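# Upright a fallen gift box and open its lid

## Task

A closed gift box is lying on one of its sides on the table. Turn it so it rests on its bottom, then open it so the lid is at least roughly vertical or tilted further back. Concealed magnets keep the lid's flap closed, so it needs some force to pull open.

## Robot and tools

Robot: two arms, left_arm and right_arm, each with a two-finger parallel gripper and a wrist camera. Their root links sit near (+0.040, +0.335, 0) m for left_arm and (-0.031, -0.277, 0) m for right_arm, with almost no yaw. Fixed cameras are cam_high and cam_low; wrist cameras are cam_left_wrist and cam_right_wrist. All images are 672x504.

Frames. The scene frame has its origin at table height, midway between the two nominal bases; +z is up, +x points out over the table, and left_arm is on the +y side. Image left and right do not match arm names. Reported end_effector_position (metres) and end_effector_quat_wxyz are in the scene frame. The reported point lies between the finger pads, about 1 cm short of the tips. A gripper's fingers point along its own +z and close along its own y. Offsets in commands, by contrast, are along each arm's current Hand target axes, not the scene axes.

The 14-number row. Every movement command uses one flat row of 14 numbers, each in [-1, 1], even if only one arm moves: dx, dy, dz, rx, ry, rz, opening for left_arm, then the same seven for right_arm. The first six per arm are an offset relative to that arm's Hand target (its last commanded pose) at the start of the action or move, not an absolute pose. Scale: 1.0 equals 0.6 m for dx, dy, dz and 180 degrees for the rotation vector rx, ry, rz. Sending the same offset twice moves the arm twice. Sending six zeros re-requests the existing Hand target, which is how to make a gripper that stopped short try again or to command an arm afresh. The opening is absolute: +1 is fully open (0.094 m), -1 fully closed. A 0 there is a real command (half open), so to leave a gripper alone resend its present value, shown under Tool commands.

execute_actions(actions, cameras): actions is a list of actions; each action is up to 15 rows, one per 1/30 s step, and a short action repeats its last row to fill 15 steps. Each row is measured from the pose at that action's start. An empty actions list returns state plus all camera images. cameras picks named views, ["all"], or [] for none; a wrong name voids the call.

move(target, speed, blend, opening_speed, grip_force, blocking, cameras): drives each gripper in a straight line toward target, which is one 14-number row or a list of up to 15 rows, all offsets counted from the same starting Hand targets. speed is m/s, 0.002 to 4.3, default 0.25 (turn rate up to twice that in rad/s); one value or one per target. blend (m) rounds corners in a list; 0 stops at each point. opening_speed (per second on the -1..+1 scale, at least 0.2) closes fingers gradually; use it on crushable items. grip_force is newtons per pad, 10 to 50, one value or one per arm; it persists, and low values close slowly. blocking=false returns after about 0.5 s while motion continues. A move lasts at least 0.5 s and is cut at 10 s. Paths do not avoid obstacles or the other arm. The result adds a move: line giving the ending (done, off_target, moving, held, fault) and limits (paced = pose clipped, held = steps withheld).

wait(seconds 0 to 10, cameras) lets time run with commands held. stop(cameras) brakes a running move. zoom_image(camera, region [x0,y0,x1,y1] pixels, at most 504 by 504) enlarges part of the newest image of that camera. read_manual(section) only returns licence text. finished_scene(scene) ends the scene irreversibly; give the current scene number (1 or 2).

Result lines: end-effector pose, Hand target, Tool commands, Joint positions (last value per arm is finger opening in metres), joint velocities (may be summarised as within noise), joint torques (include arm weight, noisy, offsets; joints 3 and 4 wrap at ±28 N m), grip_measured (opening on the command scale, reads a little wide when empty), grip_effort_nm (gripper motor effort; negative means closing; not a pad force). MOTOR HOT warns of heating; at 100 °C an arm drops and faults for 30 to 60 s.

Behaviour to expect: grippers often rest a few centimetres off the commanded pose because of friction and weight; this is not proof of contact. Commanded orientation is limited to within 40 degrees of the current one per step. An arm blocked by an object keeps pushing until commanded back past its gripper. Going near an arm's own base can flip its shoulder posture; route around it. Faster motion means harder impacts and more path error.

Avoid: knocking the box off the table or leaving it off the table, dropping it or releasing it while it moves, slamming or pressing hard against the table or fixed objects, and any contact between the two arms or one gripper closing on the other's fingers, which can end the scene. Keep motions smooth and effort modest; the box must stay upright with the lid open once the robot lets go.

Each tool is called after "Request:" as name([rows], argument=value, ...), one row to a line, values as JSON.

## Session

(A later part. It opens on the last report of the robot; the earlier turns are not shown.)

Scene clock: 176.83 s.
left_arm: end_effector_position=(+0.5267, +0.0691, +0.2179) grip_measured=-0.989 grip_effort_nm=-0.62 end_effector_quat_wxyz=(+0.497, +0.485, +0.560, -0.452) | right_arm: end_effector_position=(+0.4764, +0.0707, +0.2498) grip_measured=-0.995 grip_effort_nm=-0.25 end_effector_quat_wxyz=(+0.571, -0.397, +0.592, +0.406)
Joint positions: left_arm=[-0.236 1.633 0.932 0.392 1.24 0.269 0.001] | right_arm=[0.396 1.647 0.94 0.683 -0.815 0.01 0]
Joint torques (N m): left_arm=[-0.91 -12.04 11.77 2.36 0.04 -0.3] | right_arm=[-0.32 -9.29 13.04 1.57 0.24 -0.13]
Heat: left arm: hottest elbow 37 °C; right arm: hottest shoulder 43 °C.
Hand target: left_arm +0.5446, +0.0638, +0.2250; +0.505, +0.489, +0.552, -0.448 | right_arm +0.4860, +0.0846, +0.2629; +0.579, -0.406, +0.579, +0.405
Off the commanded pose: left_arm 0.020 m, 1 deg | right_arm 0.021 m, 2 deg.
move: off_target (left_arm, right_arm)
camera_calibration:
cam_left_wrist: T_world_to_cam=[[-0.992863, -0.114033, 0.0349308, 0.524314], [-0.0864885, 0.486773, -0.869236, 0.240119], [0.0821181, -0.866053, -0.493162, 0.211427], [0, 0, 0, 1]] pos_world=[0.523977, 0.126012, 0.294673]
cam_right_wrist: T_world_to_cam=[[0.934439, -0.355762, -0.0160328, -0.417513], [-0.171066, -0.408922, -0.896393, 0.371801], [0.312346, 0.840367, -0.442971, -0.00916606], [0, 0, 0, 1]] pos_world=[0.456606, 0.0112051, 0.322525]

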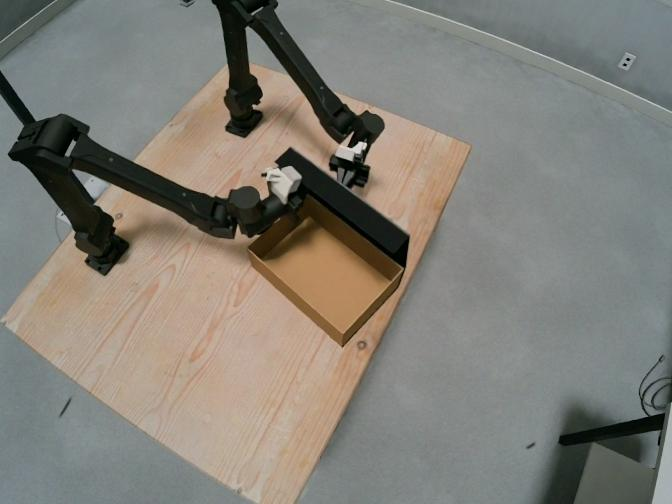

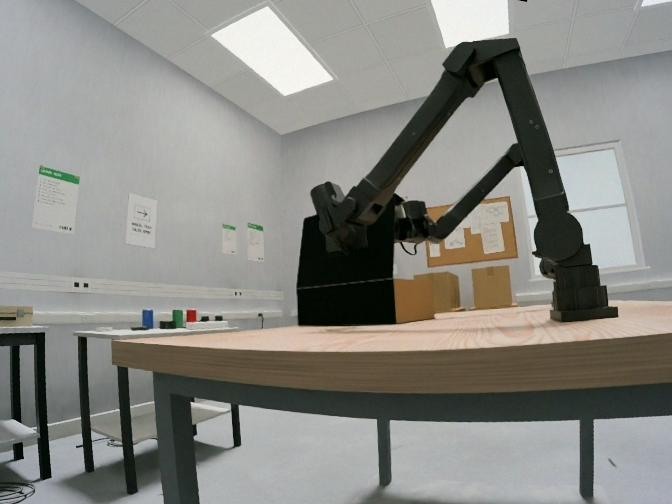

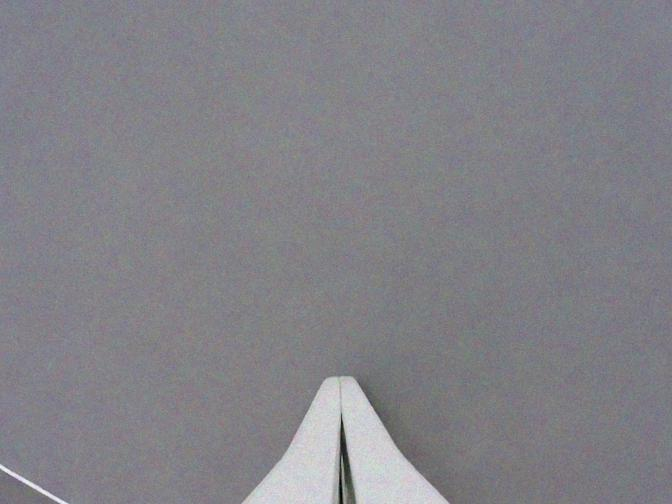

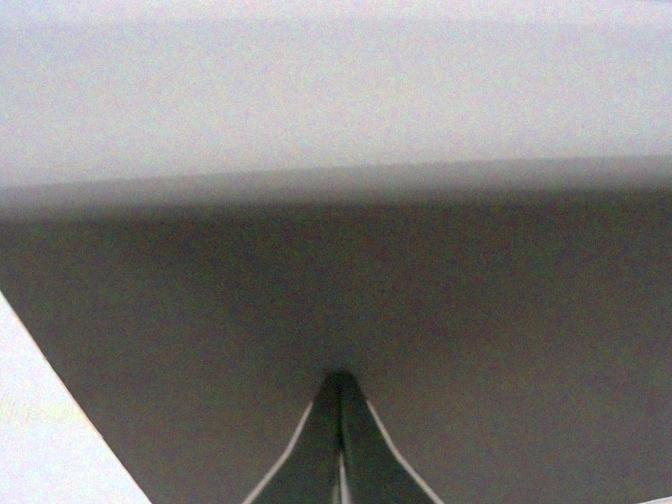

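Request:
move(target=[0,0,0,0,0,0,-1, 0,0,-0.06,0,0,0,-1], speed=0.08, cameras=["cam_high","cam_low","cam_right_wrist","cam_left_wrist"])

Scene clock: 178.27 s.
left_arm: end_effector_position=(+0.5268, +0.0691, +0.2179) grip_measured=-0.989 grip_effort_nm=-0.63 end_effector_quat_wxyz=(+0.496, +0.485, +0.560, -0.452) | right_arm: end_effector_position=(+0.4727, +0.0572, +0.2508) grip_measured=-0.995 grip_effort_nm=-0.25 end_effector_quat_wxyz=(+0.567, -0.403, +0.588, +0.413)
Joint positions: left_arm=[-0.236 1.633 0.932 0.392 1.239 0.269 0.001] | right_arm=[0.368 1.633 0.925 0.683 -0.866 0.009 0]
Joint torques (N m): left_arm=[-1.26 -11.87 11.85 2.47 0.03 -0.3] | right_arm=[-2.2 -12.4 8.65 2.21 0.07 -0.13]
Heat: left arm: hottest elbow 37 °C; right arm: hottest shoulder 43 °C.
Hand target: left_arm +0.5447, +0.0638, +0.2251; +0.505, +0.489, +0.553, -0.448 | right_arm +0.4736, +0.0507, +0.2630; +0.579, -0.406, +0.579, +0.405
Off the commanded pose: left_arm 0.020 m, 1 deg | right_arm 0.014 m, 2 deg.
move: off_target (left_arm, right_arm)
camera_calibration:
cam_left_wrist: T_world_to_cam=[[-0.992802, -0.114463, 0.035257, 0.52434], [-0.0869927, 0.486816, -0.869162, 0.240363], [0.0823232, -0.865972, -0.493269, 0.211333], [0, 0, 0, 1]] pos_world=[0.524078, 0.126013, 0.294672]
cam_right_wrist: T_world_to_cam=[[0.942065, -0.335018, -0.0166205, -0.423546], [-0.162438, -0.412299, -0.89645, 0.362682], [0.293475, 0.847214, -0.442832, 0.0122792], [0, 0, 0, 1]] pos_world=[0.454318, -0.00276546, 0.323524]

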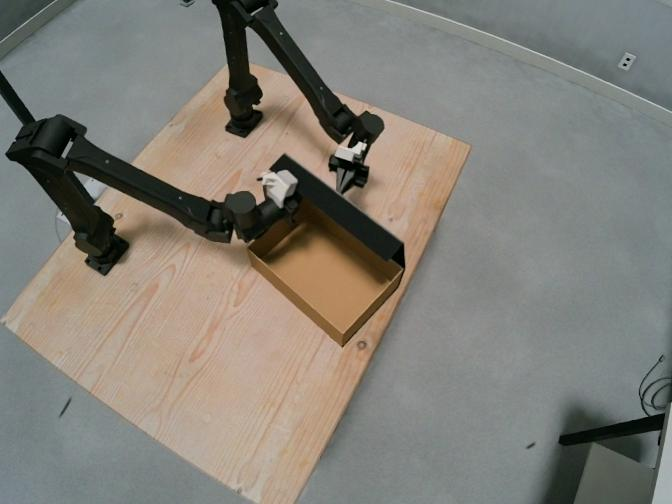

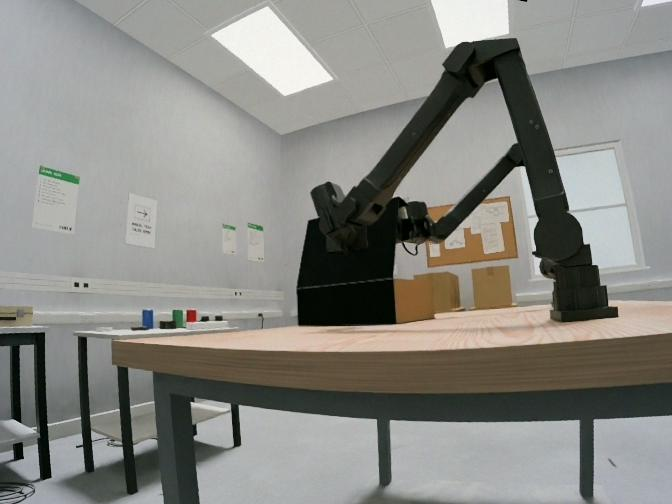

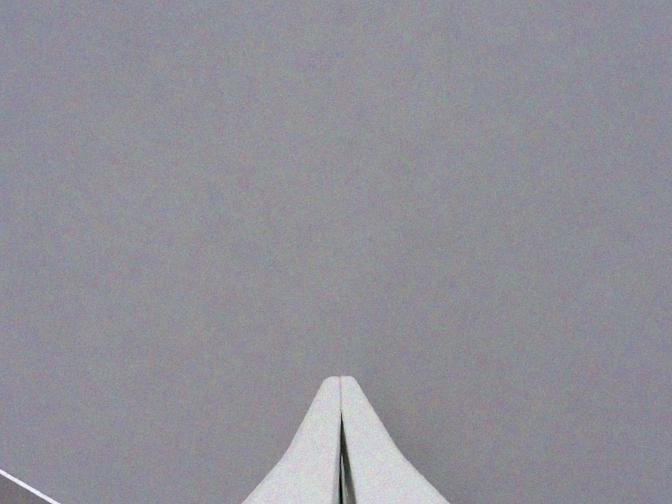

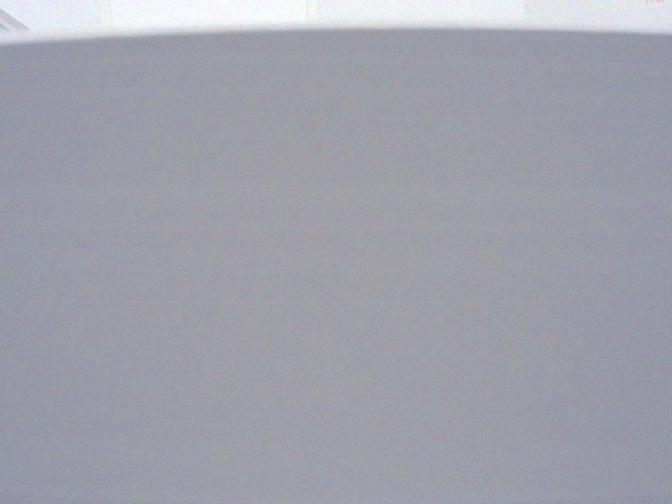

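Request:
move(target=[0.0029,0.004,-0.0329,0,0,0,-1, 0,0.0073,0.0955,0,0,0,-1], speed=0.06, cameras=["cam_high","cam_low","cam_left_wrist"])

Scene clock: 181.83 s.
left_arm: end_effector_position=(+0.5286, +0.0823, +0.2189) grip_measured=-0.989 grip_effort_nm=-0.63 end_effector_quat_wxyz=(+0.498, +0.485, +0.557, -0.454) | right_arm: end_effector_position=(+0.4799, +0.0920, +0.2494) grip_measured=-0.995 grip_effort_nm=-0.25 end_effector_quat_wxyz=(+0.571, -0.398, +0.592, +0.406)
Joint positions: left_arm=[-0.207 1.633 0.932 0.386 1.272 0.279 0.001] | right_arm=[0.433 1.673 0.974 0.673 -0.779 0.009 0]
Joint torques (N m): left_arm=[-0.5 -12.69 11.36 1.35 0.27 -0.09] | right_arm=[-0.38 -10.34 13.24 1.73 0.24 -0.12]
Heat: left arm: hottest elbow 38 °C; right arm: hottest shoulder 43 °C.
Hand target: left_arm +0.5446, +0.0838, +0.2251; +0.506, +0.489, +0.552, -0.448 | right_arm +0.4892, +0.1060, +0.2630; +0.579, -0.406, +0.579, +0.405
Off the commanded pose: left_arm 0.017 m, 1 deg | right_arm 0.022 m, 2 deg.
move: off_target (left_arm, right_arm)
camera_calibration:
cam_left_wrist: T_world_to_cam=[[-0.993293, -0.110693, 0.0334105, 0.527957], [-0.0829058, 0.480414, -0.873115, 0.234171], [0.0805969, -0.870028, -0.486369, 0.222823], [0, 0, 0, 1]] pos_world=[0.525871, 0.139805, 0.295193]
Images, in order (width x height): cam_high 672x504, cam_low 672x504, cam_left_wrist 672x504.

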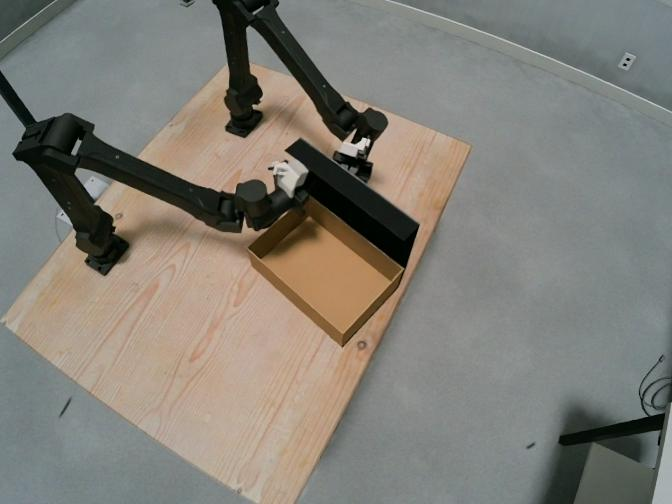

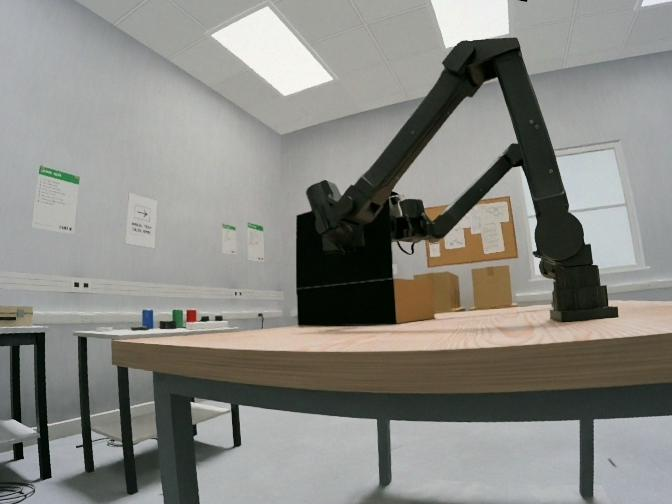

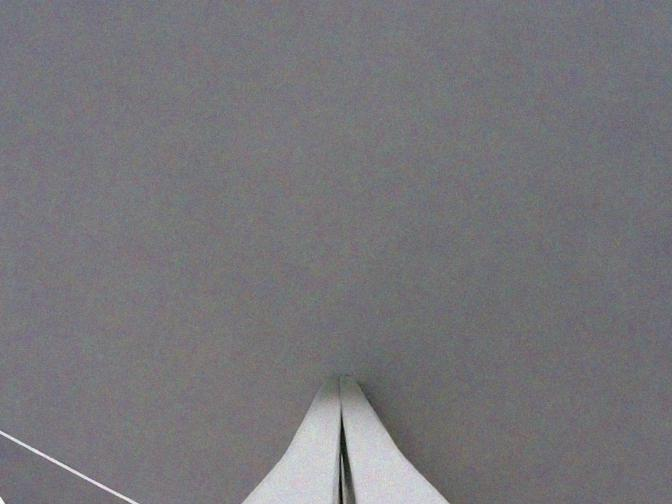

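Request:
move(target=[0,0,0,0,0,0,-1, 0,0,-0.07,0,0,0,-1], speed=0.08, cameras=["cam_high","cam_left_wrist","cam_right_wrist"])

Scene clock: 183.00 s.
left_arm: end_effector_position=(+0.5285, +0.0823, +0.2188) grip_measured=-0.989 grip_effort_nm=-0.63 end_effector_quat_wxyz=(+0.498, +0.485, +0.557, -0.454) | right_arm: end_effector_position=(+0.4735, +0.0734, +0.2496) grip_measured=-0.995 grip_effort_nm=-0.25 end_effector_quat_wxyz=(+0.565, -0.403, +0.590, +0.413)
Joint positions: left_arm=[-0.207 1.633 0.932 0.386 1.273 0.28 0.001] | right_arm=[0.398 1.648 0.945 0.672 -0.836 0.008 0]
Joint torques (N m): left_arm=[-0.32 -12.98 11.37 1.54 0.25 -0.11] | right_arm=[-2.14 -12.63 8.73 2.47 0.09 -0.13]
Heat: left arm: hottest elbow 38 °C; right arm: hottest shoulder 43 °C.
Hand target: left_arm +0.5446, +0.0837, +0.2251; +0.505, +0.489, +0.552, -0.448 | right_arm +0.4747, +0.0666, +0.2629; +0.579, -0.406, +0.579, +0.405
Off the commanded pose: left_arm 0.017 m, 1 deg | right_arm 0.015 m, 2 deg.
move: off_target (left_arm, right_arm)
camera_calibration:
cam_left_wrist: T_world_to_cam=[[-0.993376, -0.110166, 0.0326628, 0.528048], [-0.082007, 0.480603, -0.873095, 0.233659], [0.0804874, -0.869991, -0.486454, 0.222908], [0, 0, 0, 1]] pos_world=[0.52577, 0.139804, 0.295194]
cam_right_wrist: T_world_to_cam=[[0.942261, -0.334303, -0.0196167, -0.418326], [-0.16586, -0.414997, -0.894577, 0.369817], [0.290919, 0.846179, -0.446483, -0.0000075986], [0, 0, 0, 1]] pos_world=[0.455513, 0.0136317, 0.322621]
Images, in order (width x height): cam_high 672x504, cam_left_wrist 672x504, cam_right_wrist 672x504.

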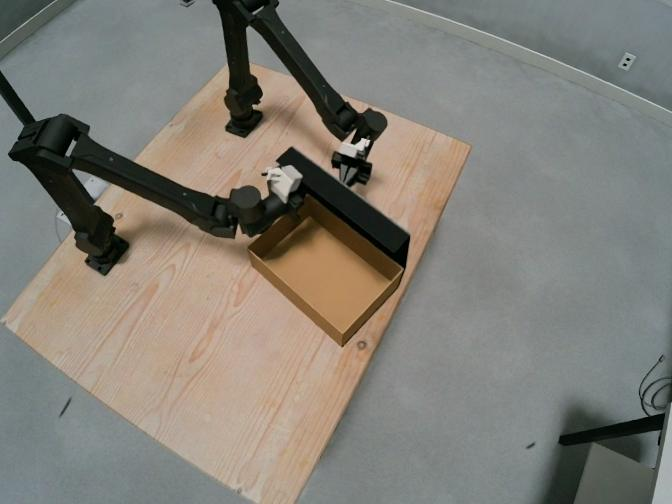

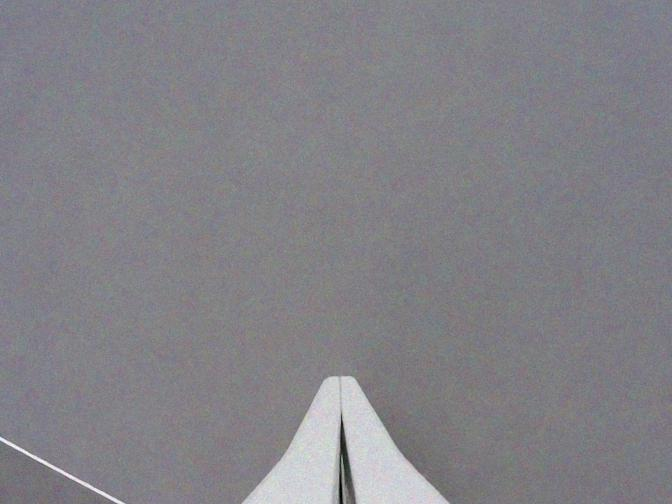

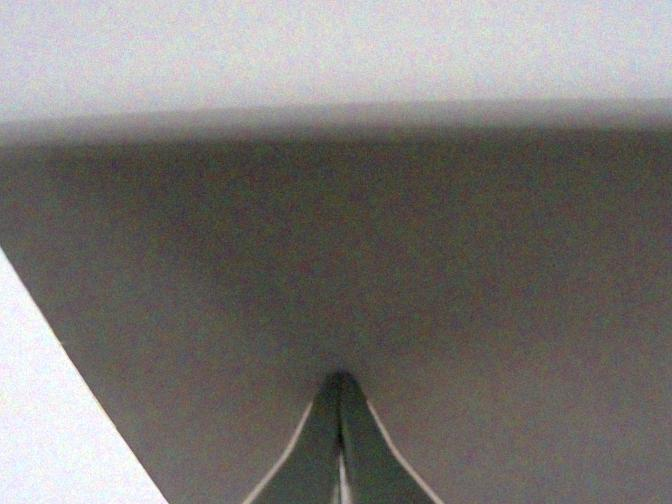

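Request:
move(target=[0,0,0,0,0,0,-1, 0,0,-0.06,0,0,0,-1], speed=0.08, cameras=["cam_high","cam_low","cam_left_wrist","cam_right_wrist"])

Scene clock: 184.93 s.
left_arm: end_effector_position=(+0.5285, +0.0823, +0.2188) grip_measured=-0.989 grip_effort_nm=-0.63 end_effector_quat_wxyz=(+0.498, +0.485, +0.557, -0.454) | right_arm: end_effector_position=(+0.4619, +0.0386, +0.2482) grip_measured=-0.995 grip_effort_nm=-0.25 end_effector_quat_wxyz=(+0.562, -0.401, +0.593, +0.414)
Joint positions: left_arm=[-0.207 1.633 0.932 0.386 1.273 0.28 0.001] | right_arm=[0.339 1.595 0.877 0.677 -0.893 0.008 0]
Joint torques (N m): left_arm=[-0.26 -12.63 11.33 1.44 0.23 -0.07] | right_arm=[-2.08 -11.81 8.7 3 0.05 -0.13]
Heat: left arm: hottest elbow 38 °C; right arm: hottest shoulder 43 °C.
Hand target: left_arm +0.5446, +0.0837, +0.2251; +0.505, +0.489, +0.552, -0.448 | right_arm +0.4626, +0.0326, +0.2629; +0.579, -0.406, +0.579, +0.405
Off the commanded pose: left_arm 0.017 m, 1 deg | right_arm 0.016 m, 3 deg.
move: off_target (left_arm, right_arm)
camera_calibration:
cam_left_wrist: T_world_to_cam=[[-0.993376, -0.110166, 0.0326628, 0.528048], [-0.082007, 0.480603, -0.873095, 0.233659], [0.0804874, -0.869991, -0.486454, 0.222908], [0, 0, 0, 1]] pos_world=[0.52577, 0.139804, 0.295194]
cam_right_wrist: T_world_to_cam=[[0.941339, -0.336226, -0.0288747, -0.416099], [-0.176022, -0.416202, -0.892072, 0.356213], [0.28792, 0.844824, -0.45097, 0.0347133], [0, 0, 0, 1]] pos_world=[0.444397, -0.0209733, 0.321408]

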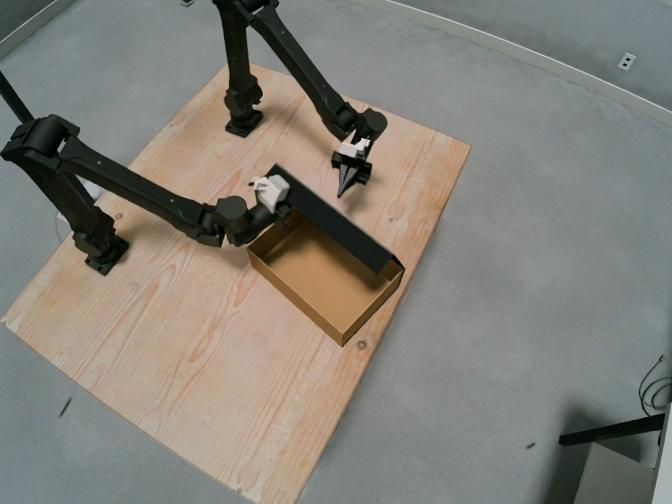

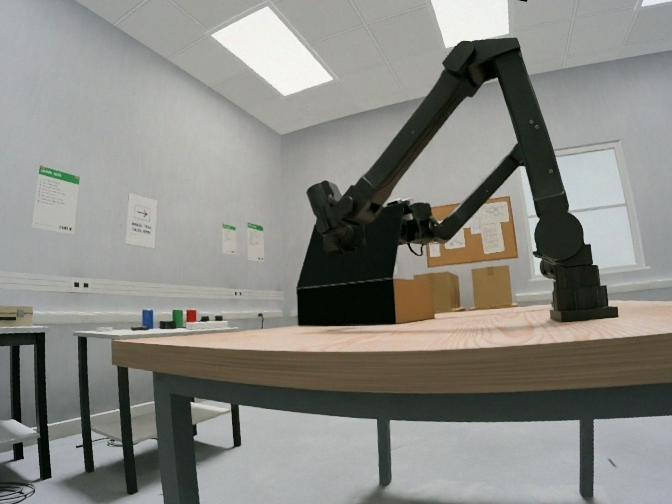

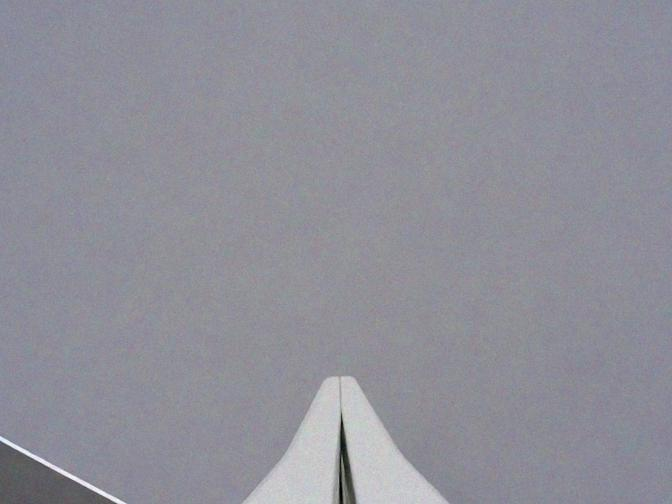

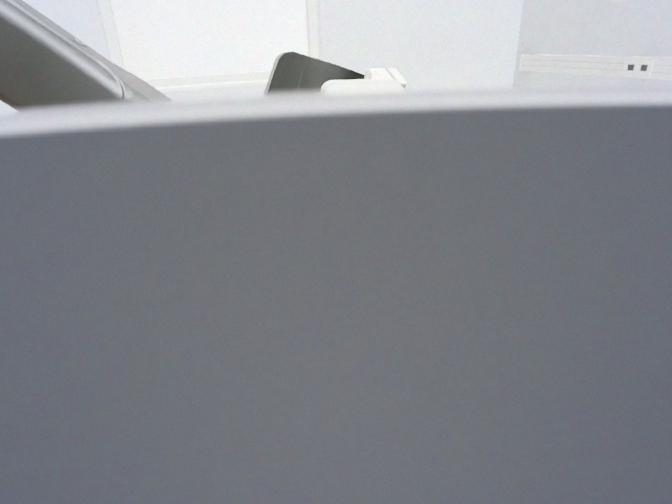

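Request:
move([
  [0.0123,-0.1027,-0.1568,-0.1828,-0.0054,-0.0144,-1, 0,0,0,0,0,0,-1],
  [0.0582,-0.2827,-0.1073,-0.4074,-0.0096,-0.0285,-1, 0,0,0,0,0,0,-1],
  [0.0607,-0.1758,-0.0198,-0.4074,-0.0096,-0.0285,-1, 0,0,0,0,0,0,-1],
], speed=[0.35,0.35,0.2], blend=[0.03,0.02,0], cameras=["all"])

Scene clock: 190.97 s.
left_arm: end_effector_position=(+0.4241, +0.0937, +0.1777) grip_measured=-0.989 grip_effort_nm=-0.63 end_effector_quat_wxyz=(+0.675, +0.072, +0.732, -0.049) | right_arm: end_effector_position=(+0.4618, +0.0386, +0.2482) grip_measured=-0.995 grip_effort_nm=-0.25 end_effector_quat_wxyz=(+0.562, -0.401, +0.593, +0.414)
Joint positions: left_arm=[-0.818 1.365 0.394 0.869 -0.606 -0.032 0.001] | right_arm=[0.339 1.595 0.877 0.677 -0.894 0.008 0]
Joint torques (N m): left_arm=[-0.09 -6.01 9.81 2.77 -0.01 -0.25] | right_arm=[-2.14 -11.81 8.69 2.82 0.06 -0.13]
Heat: left arm: hottest elbow 39 °C; right arm: hottest shoulder 43 °C.
Hand target: left_arm +0.4381, +0.0859, +0.1899; +0.686, +0.060, +0.723, -0.057 | right_arm +0.4626, +0.0326, +0.2629; +0.579, -0.406, +0.579, +0.405
Off the commanded pose: left_arm 0.020 m, 2 deg | right_arm 0.016 m, 3 deg.
move: off_target (left_arm, right_arm)
camera_calibration:
cam_left_wrist: T_world_to_cam=[[-0.179218, -0.983695, -0.0149656, 0.171958], [-0.470063, 0.0989836, -0.877065, 0.384749], [0.864246, -0.150151, -0.480138, -0.179644], [0, 0, 0, 1]] pos_world=[0.366931, 0.104096, 0.25377]
cam_right_wrist: T_world_to_cam=[[0.941478, -0.335838, -0.0288381, -0.416165], [-0.175807, -0.416248, -0.892093, 0.356124], [0.287595, 0.844956, -0.450931, 0.0348474], [0, 0, 0, 1]] pos_world=[0.444397, -0.0209728, 0.321408]

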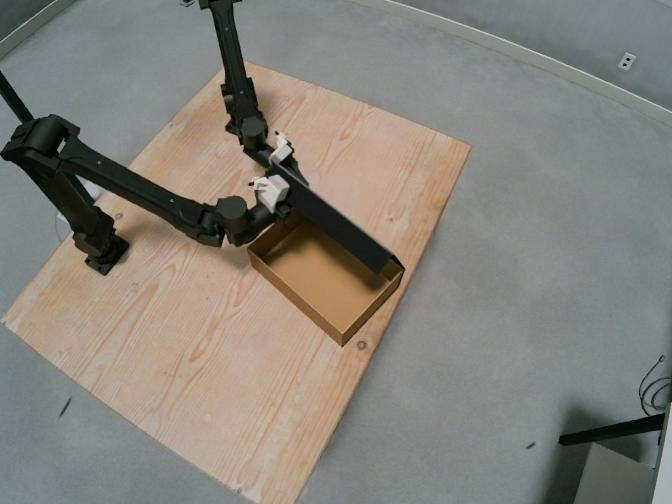

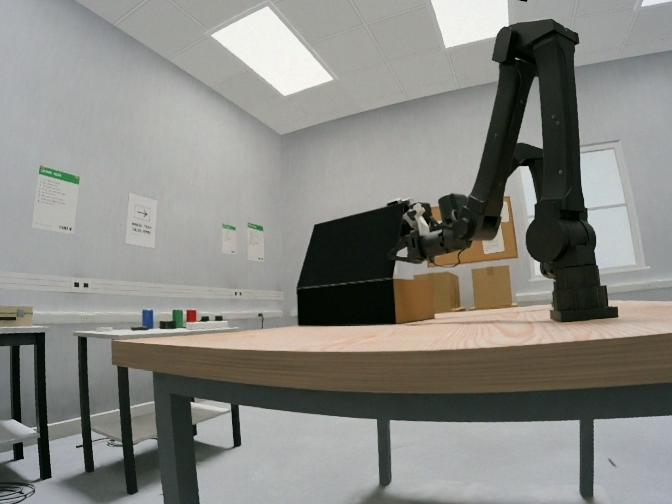

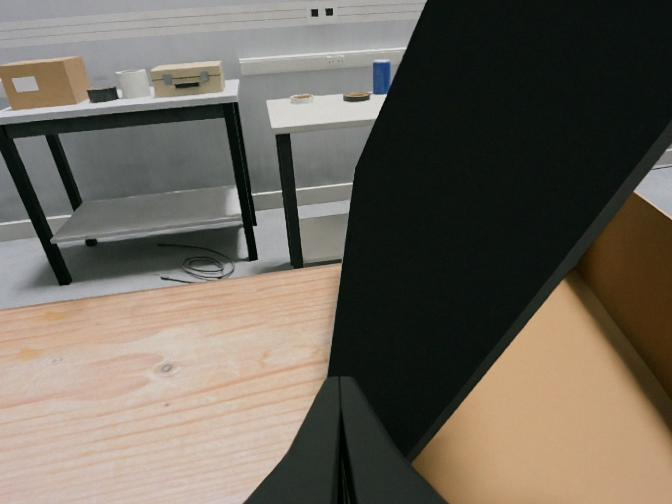

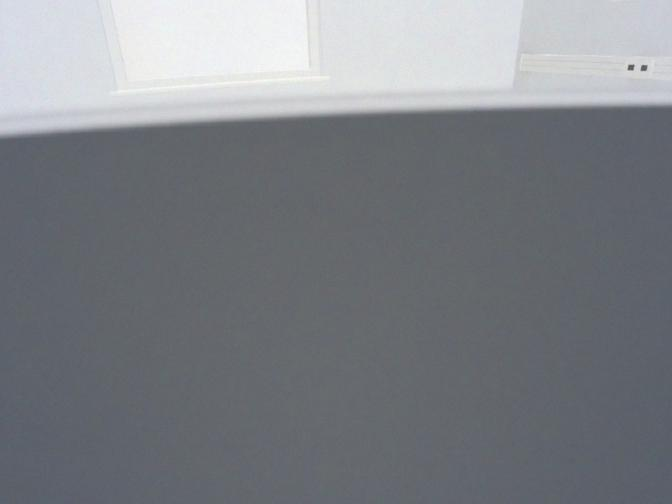

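Request:
move([
  [0.024,0.0365,0.0213,0,0,0,-1, 0,-0.0057,0.0985,0,0,0,-1],
  [0.024,0.0365,0.0213,0,0,0,-1, 0.0232,0.0095,0.1747,0,0,0,-1],
], speed=[0.1,0.08], blend=[0.01,0], cameras=["cam_high","cam_low","cam_left_wrist"])

Scene clock: 193.67 s.
left_arm: end_effector_position=(+0.4445, +0.1113, +0.1685) grip_measured=-0.989 grip_effort_nm=-0.62 end_effector_quat_wxyz=(+0.678, +0.064, +0.730, -0.052) | right_arm: end_effector_position=(+0.4840, +0.1191, +0.2325) grip_measured=-0.995 grip_effort_nm=-0.25 end_effector_quat_wxyz=(+0.565, -0.398, +0.598, +0.406)
Joint positions: left_arm=[-0.733 1.423 0.394 0.942 -0.528 -0.032 0.001] | right_arm=[0.478 1.731 1.011 0.677 -0.735 0.008 0]
Joint torques (N m): left_arm=[-1.03 -6.48 8.35 2.93 0.07 -0.19] | right_arm=[-0.5 -11.05 12.93 2.43 0.23 -0.12]
Heat: left arm: hottest elbow 39 °C; right arm: hottest shoulder 43 °C.
Hand target: left_arm +0.4535, +0.1055, +0.1748; +0.686, +0.060, +0.723, -0.057 | right_arm +0.4931, +0.1331, +0.2489; +0.579, -0.406, +0.579, +0.405
Off the commanded pose: left_arm 0.013 m, 1 deg | right_arm 0.023 m, 3 deg.
move: off_target (left_arm, right_arm)
camera_calibration:
cam_left_wrist: T_world_to_cam=[[-0.171721, -0.985145, -0.000647785, 0.187176], [-0.465134, 0.0816574, -0.881466, 0.384985], [0.868425, -0.151065, -0.472247, -0.202223], [0, 0, 0, 1]] pos_world=[0.386827, 0.12241, 0.243973]
Images, in order (width x height): cam_high 672x504, cam_low 672x504, cam_left_wrist 672x504.

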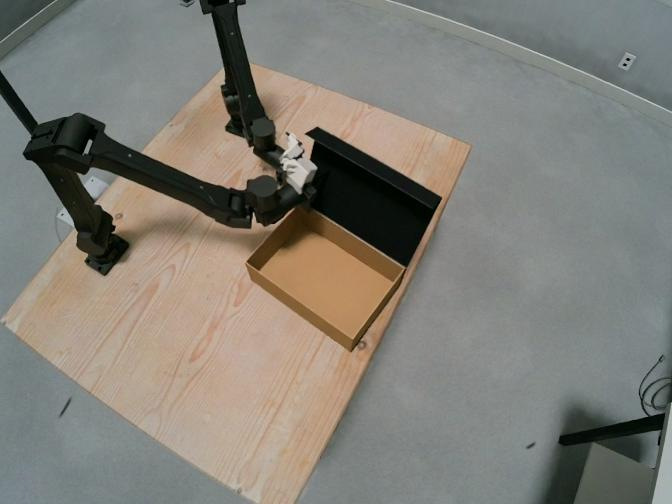

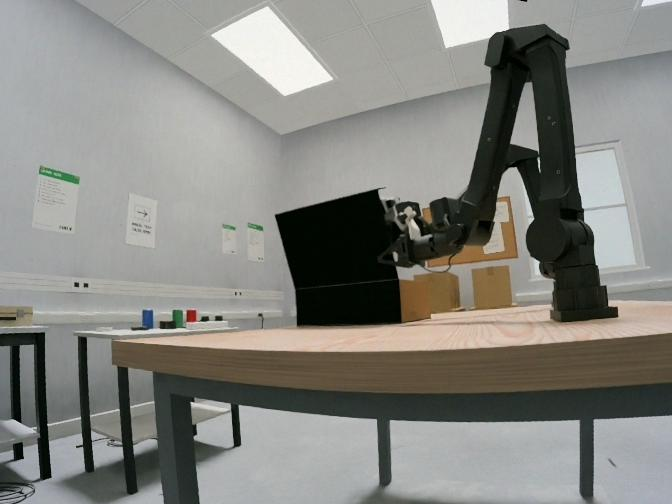

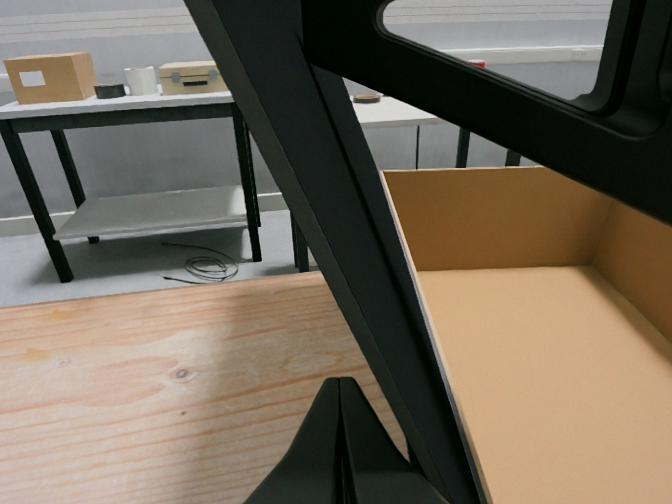

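Request:
move(target=[0,0,0,0,0,0,-1, 0,0,-0.07,0,0,0,-1], speed=0.1, cameras=["cam_high","cam_low","cam_left_wrist"])

Scene clock: 194.80 s.
left_arm: end_effector_position=(+0.4445, +0.1113, +0.1685) grip_measured=-0.989 grip_effort_nm=-0.62 end_effector_quat_wxyz=(+0.678, +0.064, +0.730, -0.052) | right_arm: end_effector_position=(+0.4769, +0.1005, +0.2333) grip_measured=-0.995 grip_effort_nm=-0.25 end_effector_quat_wxyz=(+0.562, -0.403, +0.593, +0.413)
Joint positions: left_arm=[-0.733 1.423 0.394 0.942 -0.528 -0.032 0.001] | right_arm=[0.446 1.706 0.974 0.692 -0.788 0.008 0]
Joint torques (N m): left_arm=[-0.79 -6.95 8.25 2.84 0.03 -0.2] | right_arm=[-2.14 -13.39 8.53 2.86 0.08 -0.13]
Heat: left arm: hottest elbow 39 °C; right arm: hottest shoulder 43 °C.
Hand target: left_arm +0.4535, +0.1055, +0.1749; +0.686, +0.060, +0.723, -0.057 | right_arm +0.4787, +0.0936, +0.2489; +0.579, -0.406, +0.579, +0.405
Off the commanded pose: left_arm 0.013 m, 1 deg | right_arm 0.017 m, 3 deg.
move: off_target (left_arm, right_arm)
camera_calibration:
cam_left_wrist: T_world_to_cam=[[-0.171721, -0.985145, -0.000647785, 0.187176], [-0.465134, 0.0816574, -0.881466, 0.384985], [0.868425, -0.151065, -0.472247, -0.202223], [0, 0, 0, 1]] pos_world=[0.386827, 0.12241, 0.243973]
Images, in order (width x height): cam_high 672x504, cam_low 672x504, cam_left_wrist 672x504.

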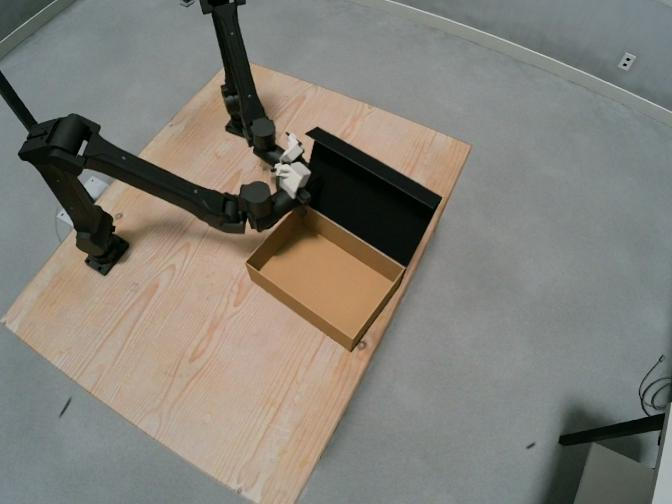

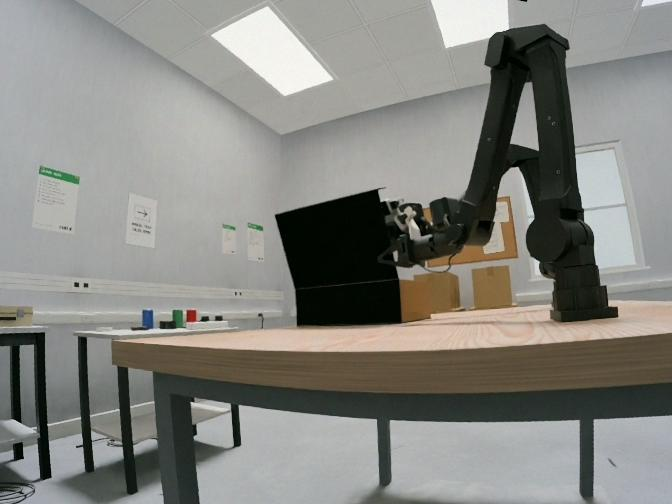

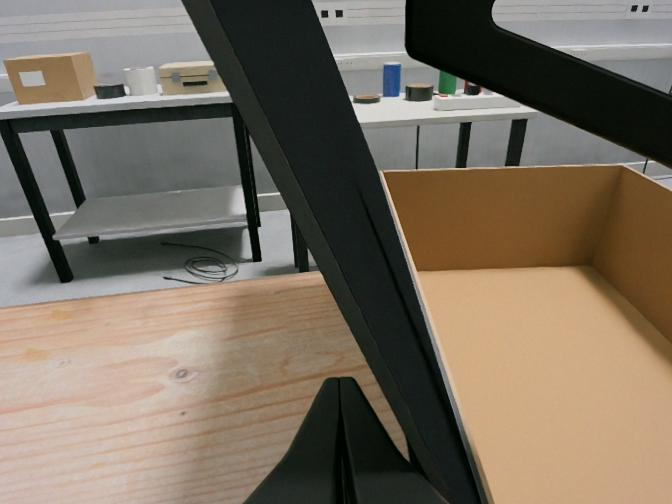

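Request:
move([
  [0,0,0,0,0,0,-1, -0.05,-0.0542,-0.4415,0,0,0,-1],
  [0.005,0.028,-0.004,0,0,0,-1, -0.05,-0.0542,-0.4415,0,0,0,-1],
], speed=[0.25,0.06], blend=[0,0], cameras=["cam_high","cam_low","cam_left_wrist"])

Scene clock: 197.80 s.
left_arm: end_effector_position=(+0.4521, +0.1199, +0.1718) grip_measured=-0.989 grip_effort_nm=-0.63 end_effector_quat_wxyz=(+0.682, +0.062, +0.726, -0.058) | right_arm: end_effector_position=(+0.4201, -0.1618, +0.2736) grip_measured=-0.995 grip_effort_nm=-0.25 end_effector_quat_wxyz=(+0.574, -0.404, +0.581, +0.412)
Joint positions: left_arm=[-0.693 1.423 0.394 0.958 -0.485 -0.032 0.001] | right_arm=[-0.12 1.403 0.722 0.673 -1.353 0.006 0]
Joint torques (N m): left_arm=[-0.15 -7.36 6.3 3.06 0.1 -0.16] | right_arm=[-2.08 -8.76 8.62 1.32 0.1 -0.11]
Heat: left arm: hottest elbow 38 °C; right arm: hottest shoulder 43 °C.
Hand target: left_arm +0.4538, +0.1224, +0.1720; +0.686, +0.060, +0.723, -0.057 | right_arm +0.4186, -0.1663, +0.2793; +0.579, -0.406, +0.579, +0.405
Off the commanded pose: left_arm 0.003 m, 1 deg | right_arm 0.007 m, 1 deg.
move: done
camera_calibration:
cam_left_wrist: T_world_to_cam=[[-0.175001, -0.984518, 0.009967, 0.196598], [-0.4557, 0.0720199, -0.887215, 0.388592], [0.872762, -0.159805, -0.461248, -0.208817], [0, 0, 0, 1]] pos_world=[0.393733, 0.132198, 0.246489]
Images, in order (width x height): cam_high 672x504, cam_low 672x504, cam_left_wrist 672x504.

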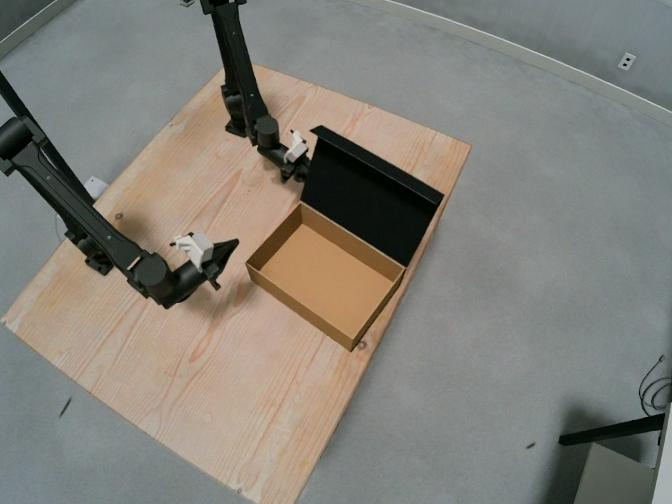

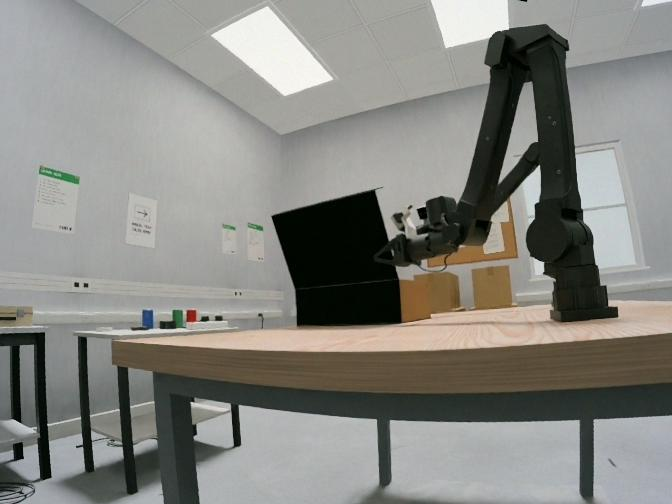

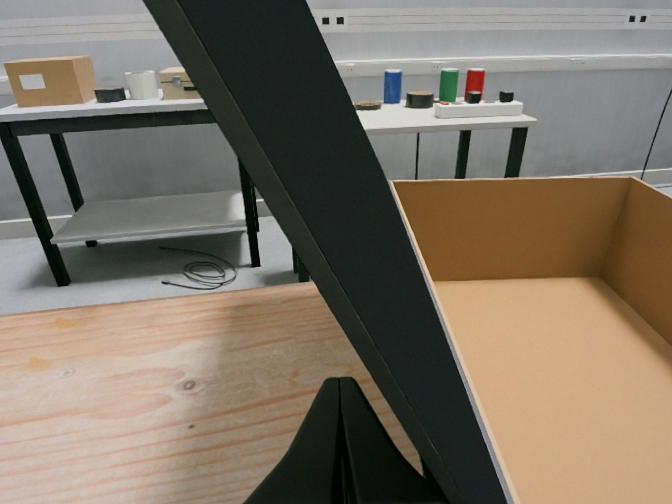

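Request:
move([
  [0.0455,0.0255,0.0023,0,0,0,-1, 0,0,0,0,0,0,-1],
  [0.0998,0.0352,0.0053,0,0,0,-1, 0,0,0,0,0,0,-1],
], speed=[0.06,0.06], blend=[0.01,0], cameras=["cam_high","cam_low","cam_left_wrist"])

Scene clock: 200.33 s.
left_arm: end_effector_position=(+0.4557, +0.1396, +0.1129) grip_measured=-0.989 grip_effort_nm=-0.62 end_effector_quat_wxyz=(+0.682, +0.061, +0.727, -0.060) | right_arm: end_effector_position=(+0.4201, -0.1618, +0.2736) grip_measured=-0.995 grip_effort_nm=-0.25 end_effector_quat_wxyz=(+0.574, -0.404, +0.581, +0.412)
Joint positions: left_arm=[-0.632 1.676 0.349 1.257 -0.42 -0.032 0.001] | right_arm=[-0.12 1.403 0.722 0.673 -1.353 0.006 0]
Joint torques (N m): left_arm=[-0.32 -8.23 3.89 3.37 0.02 -0.12] | right_arm=[-2.14 -8.76 8.62 1.25 0.1 -0.11]
Heat: left arm: hottest elbow 38 °C; right arm: hottest shoulder 43 °C.
Hand target: left_arm +0.4573, +0.1434, +0.1121; +0.686, +0.060, +0.723, -0.057 | right_arm +0.4186, -0.1663, +0.2793; +0.579, -0.406, +0.579, +0.405
Off the commanded pose: left_arm 0.004 m, 1 deg | right_arm 0.007 m, 1 deg.
move: done
camera_calibration:
cam_left_wrist: T_world_to_cam=[[-0.17784, -0.983962, 0.0138697, 0.217942], [-0.457482, 0.0701897, -0.886445, 0.337544], [0.871254, -0.163991, -0.462627, -0.234553], [0, 0, 0, 1]] pos_world=[0.397535, 0.152289, 0.187681]
Images, in order (width x height): cam_high 672x504, cam_low 672x504, cam_left_wrist 672x504.

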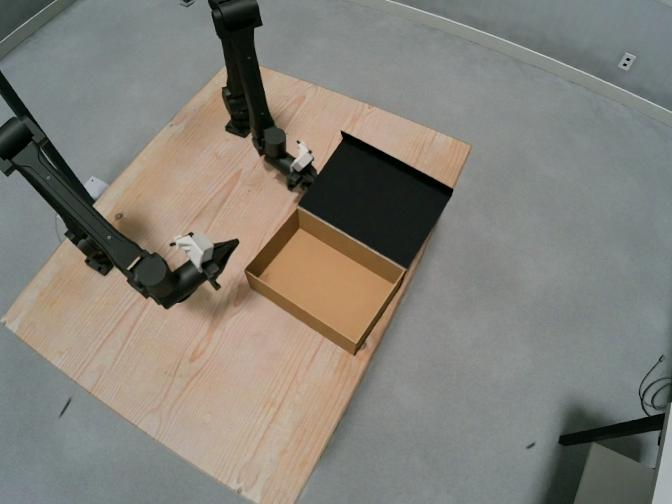

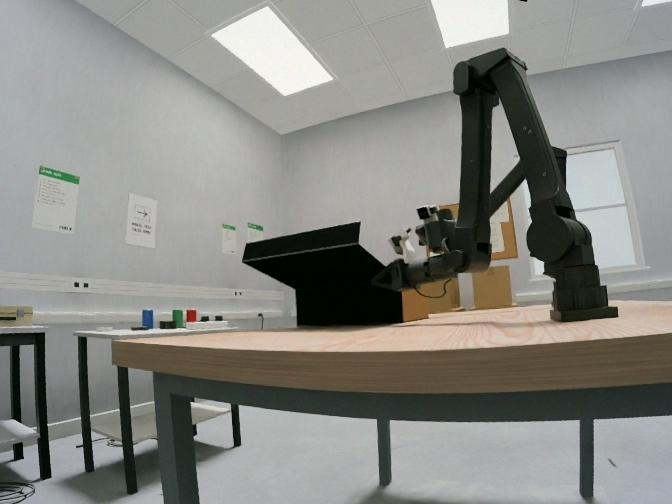

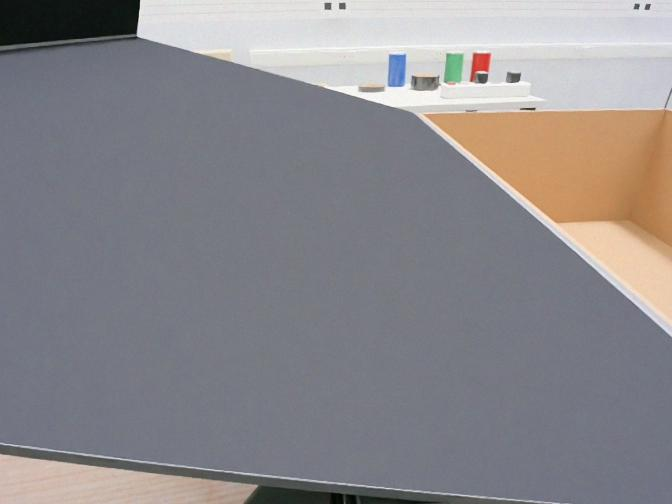

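Request:
move([
  [0.0545,-0.0097,0.0027,0,0,0,-1, 0,0,0,0,0,0,-1],
  [0.0915,-0.029,0.0047,0,0,0,-1, 0,0,0,0,0,0,-1],
  [0.1087,-0.0428,0.0058,0,0,0,-1, 0,0,0,0,0,0,-1],
], speed=[0.06,0.05,0.04], blend=[0.01,0.005,0], cameras=["cam_high","cam_low","cam_left_wrist"])

Scene clock: 202.90 s.
left_arm: end_effector_position=(+0.4518, +0.1241, +0.0511) grip_measured=-0.989 grip_effort_nm=-0.63 end_effector_quat_wxyz=(+0.684, +0.058, +0.725, -0.055) | right_arm: end_effector_position=(+0.4201, -0.1618, +0.2736) grip_measured=-0.995 grip_effort_nm=-0.25 end_effector_quat_wxyz=(+0.574, -0.404, +0.581, +0.412)
Joint positions: left_arm=[-0.688 1.992 0.394 1.531 -0.49 -0.032 0.001] | right_arm=[-0.12 1.403 0.722 0.673 -1.353 0.006 0]
Joint torques (N m): left_arm=[-1.85 -9.29 2.86 2.89 -0.23 -0.15] | right_arm=[-2.14 -8.76 8.62 1.24 0.1 -0.11]
Heat: left arm: hottest elbow 38 °C; right arm: hottest shoulder 43 °C.
Hand target: left_arm +0.4530, +0.1179, +0.0468; +0.686, +0.060, +0.723, -0.057 | right_arm +0.4186, -0.1663, +0.2793; +0.579, -0.406, +0.579, +0.405
Off the commanded pose: left_arm 0.008 m, 1 deg | right_arm 0.007 m, 1 deg.
move: done
camera_calibration:
cam_left_wrist: T_world_to_cam=[[-0.165332, -0.986178, 0.0109032, 0.197654], [-0.453728, 0.0662418, -0.888675, 0.280937], [0.875669, -0.151873, -0.458408, -0.265944], [0, 0, 0, 1]] pos_world=[0.393026, 0.135922, 0.125596]
Images, in order (width x height): cam_high 672x504, cam_low 672x504, cam_left_wrist 672x504.

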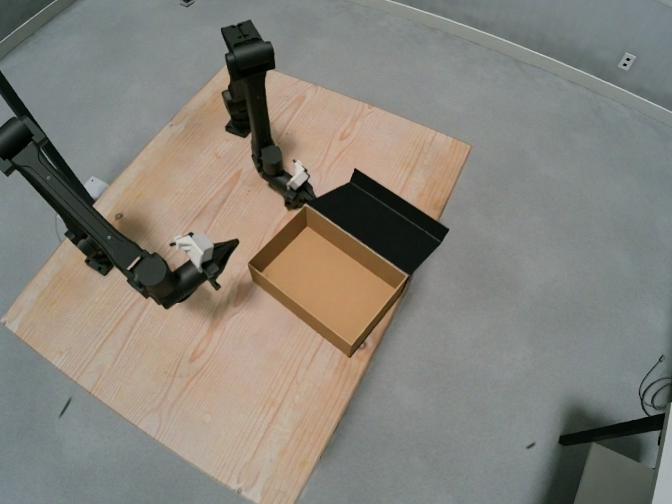

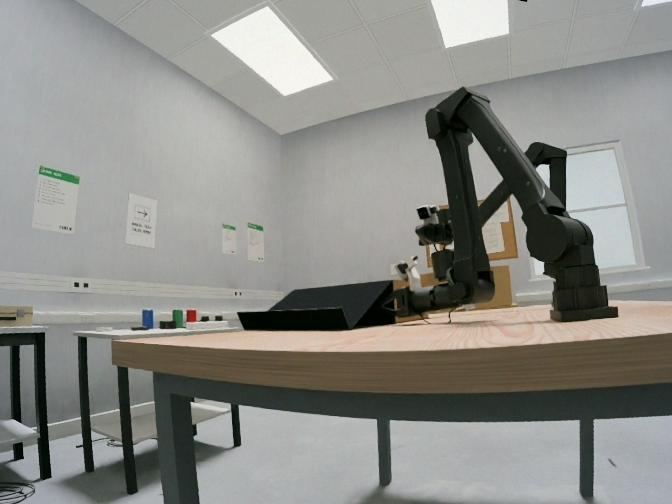

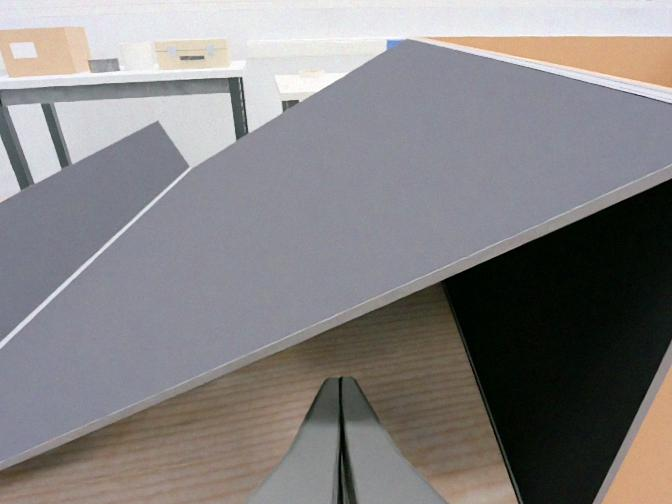

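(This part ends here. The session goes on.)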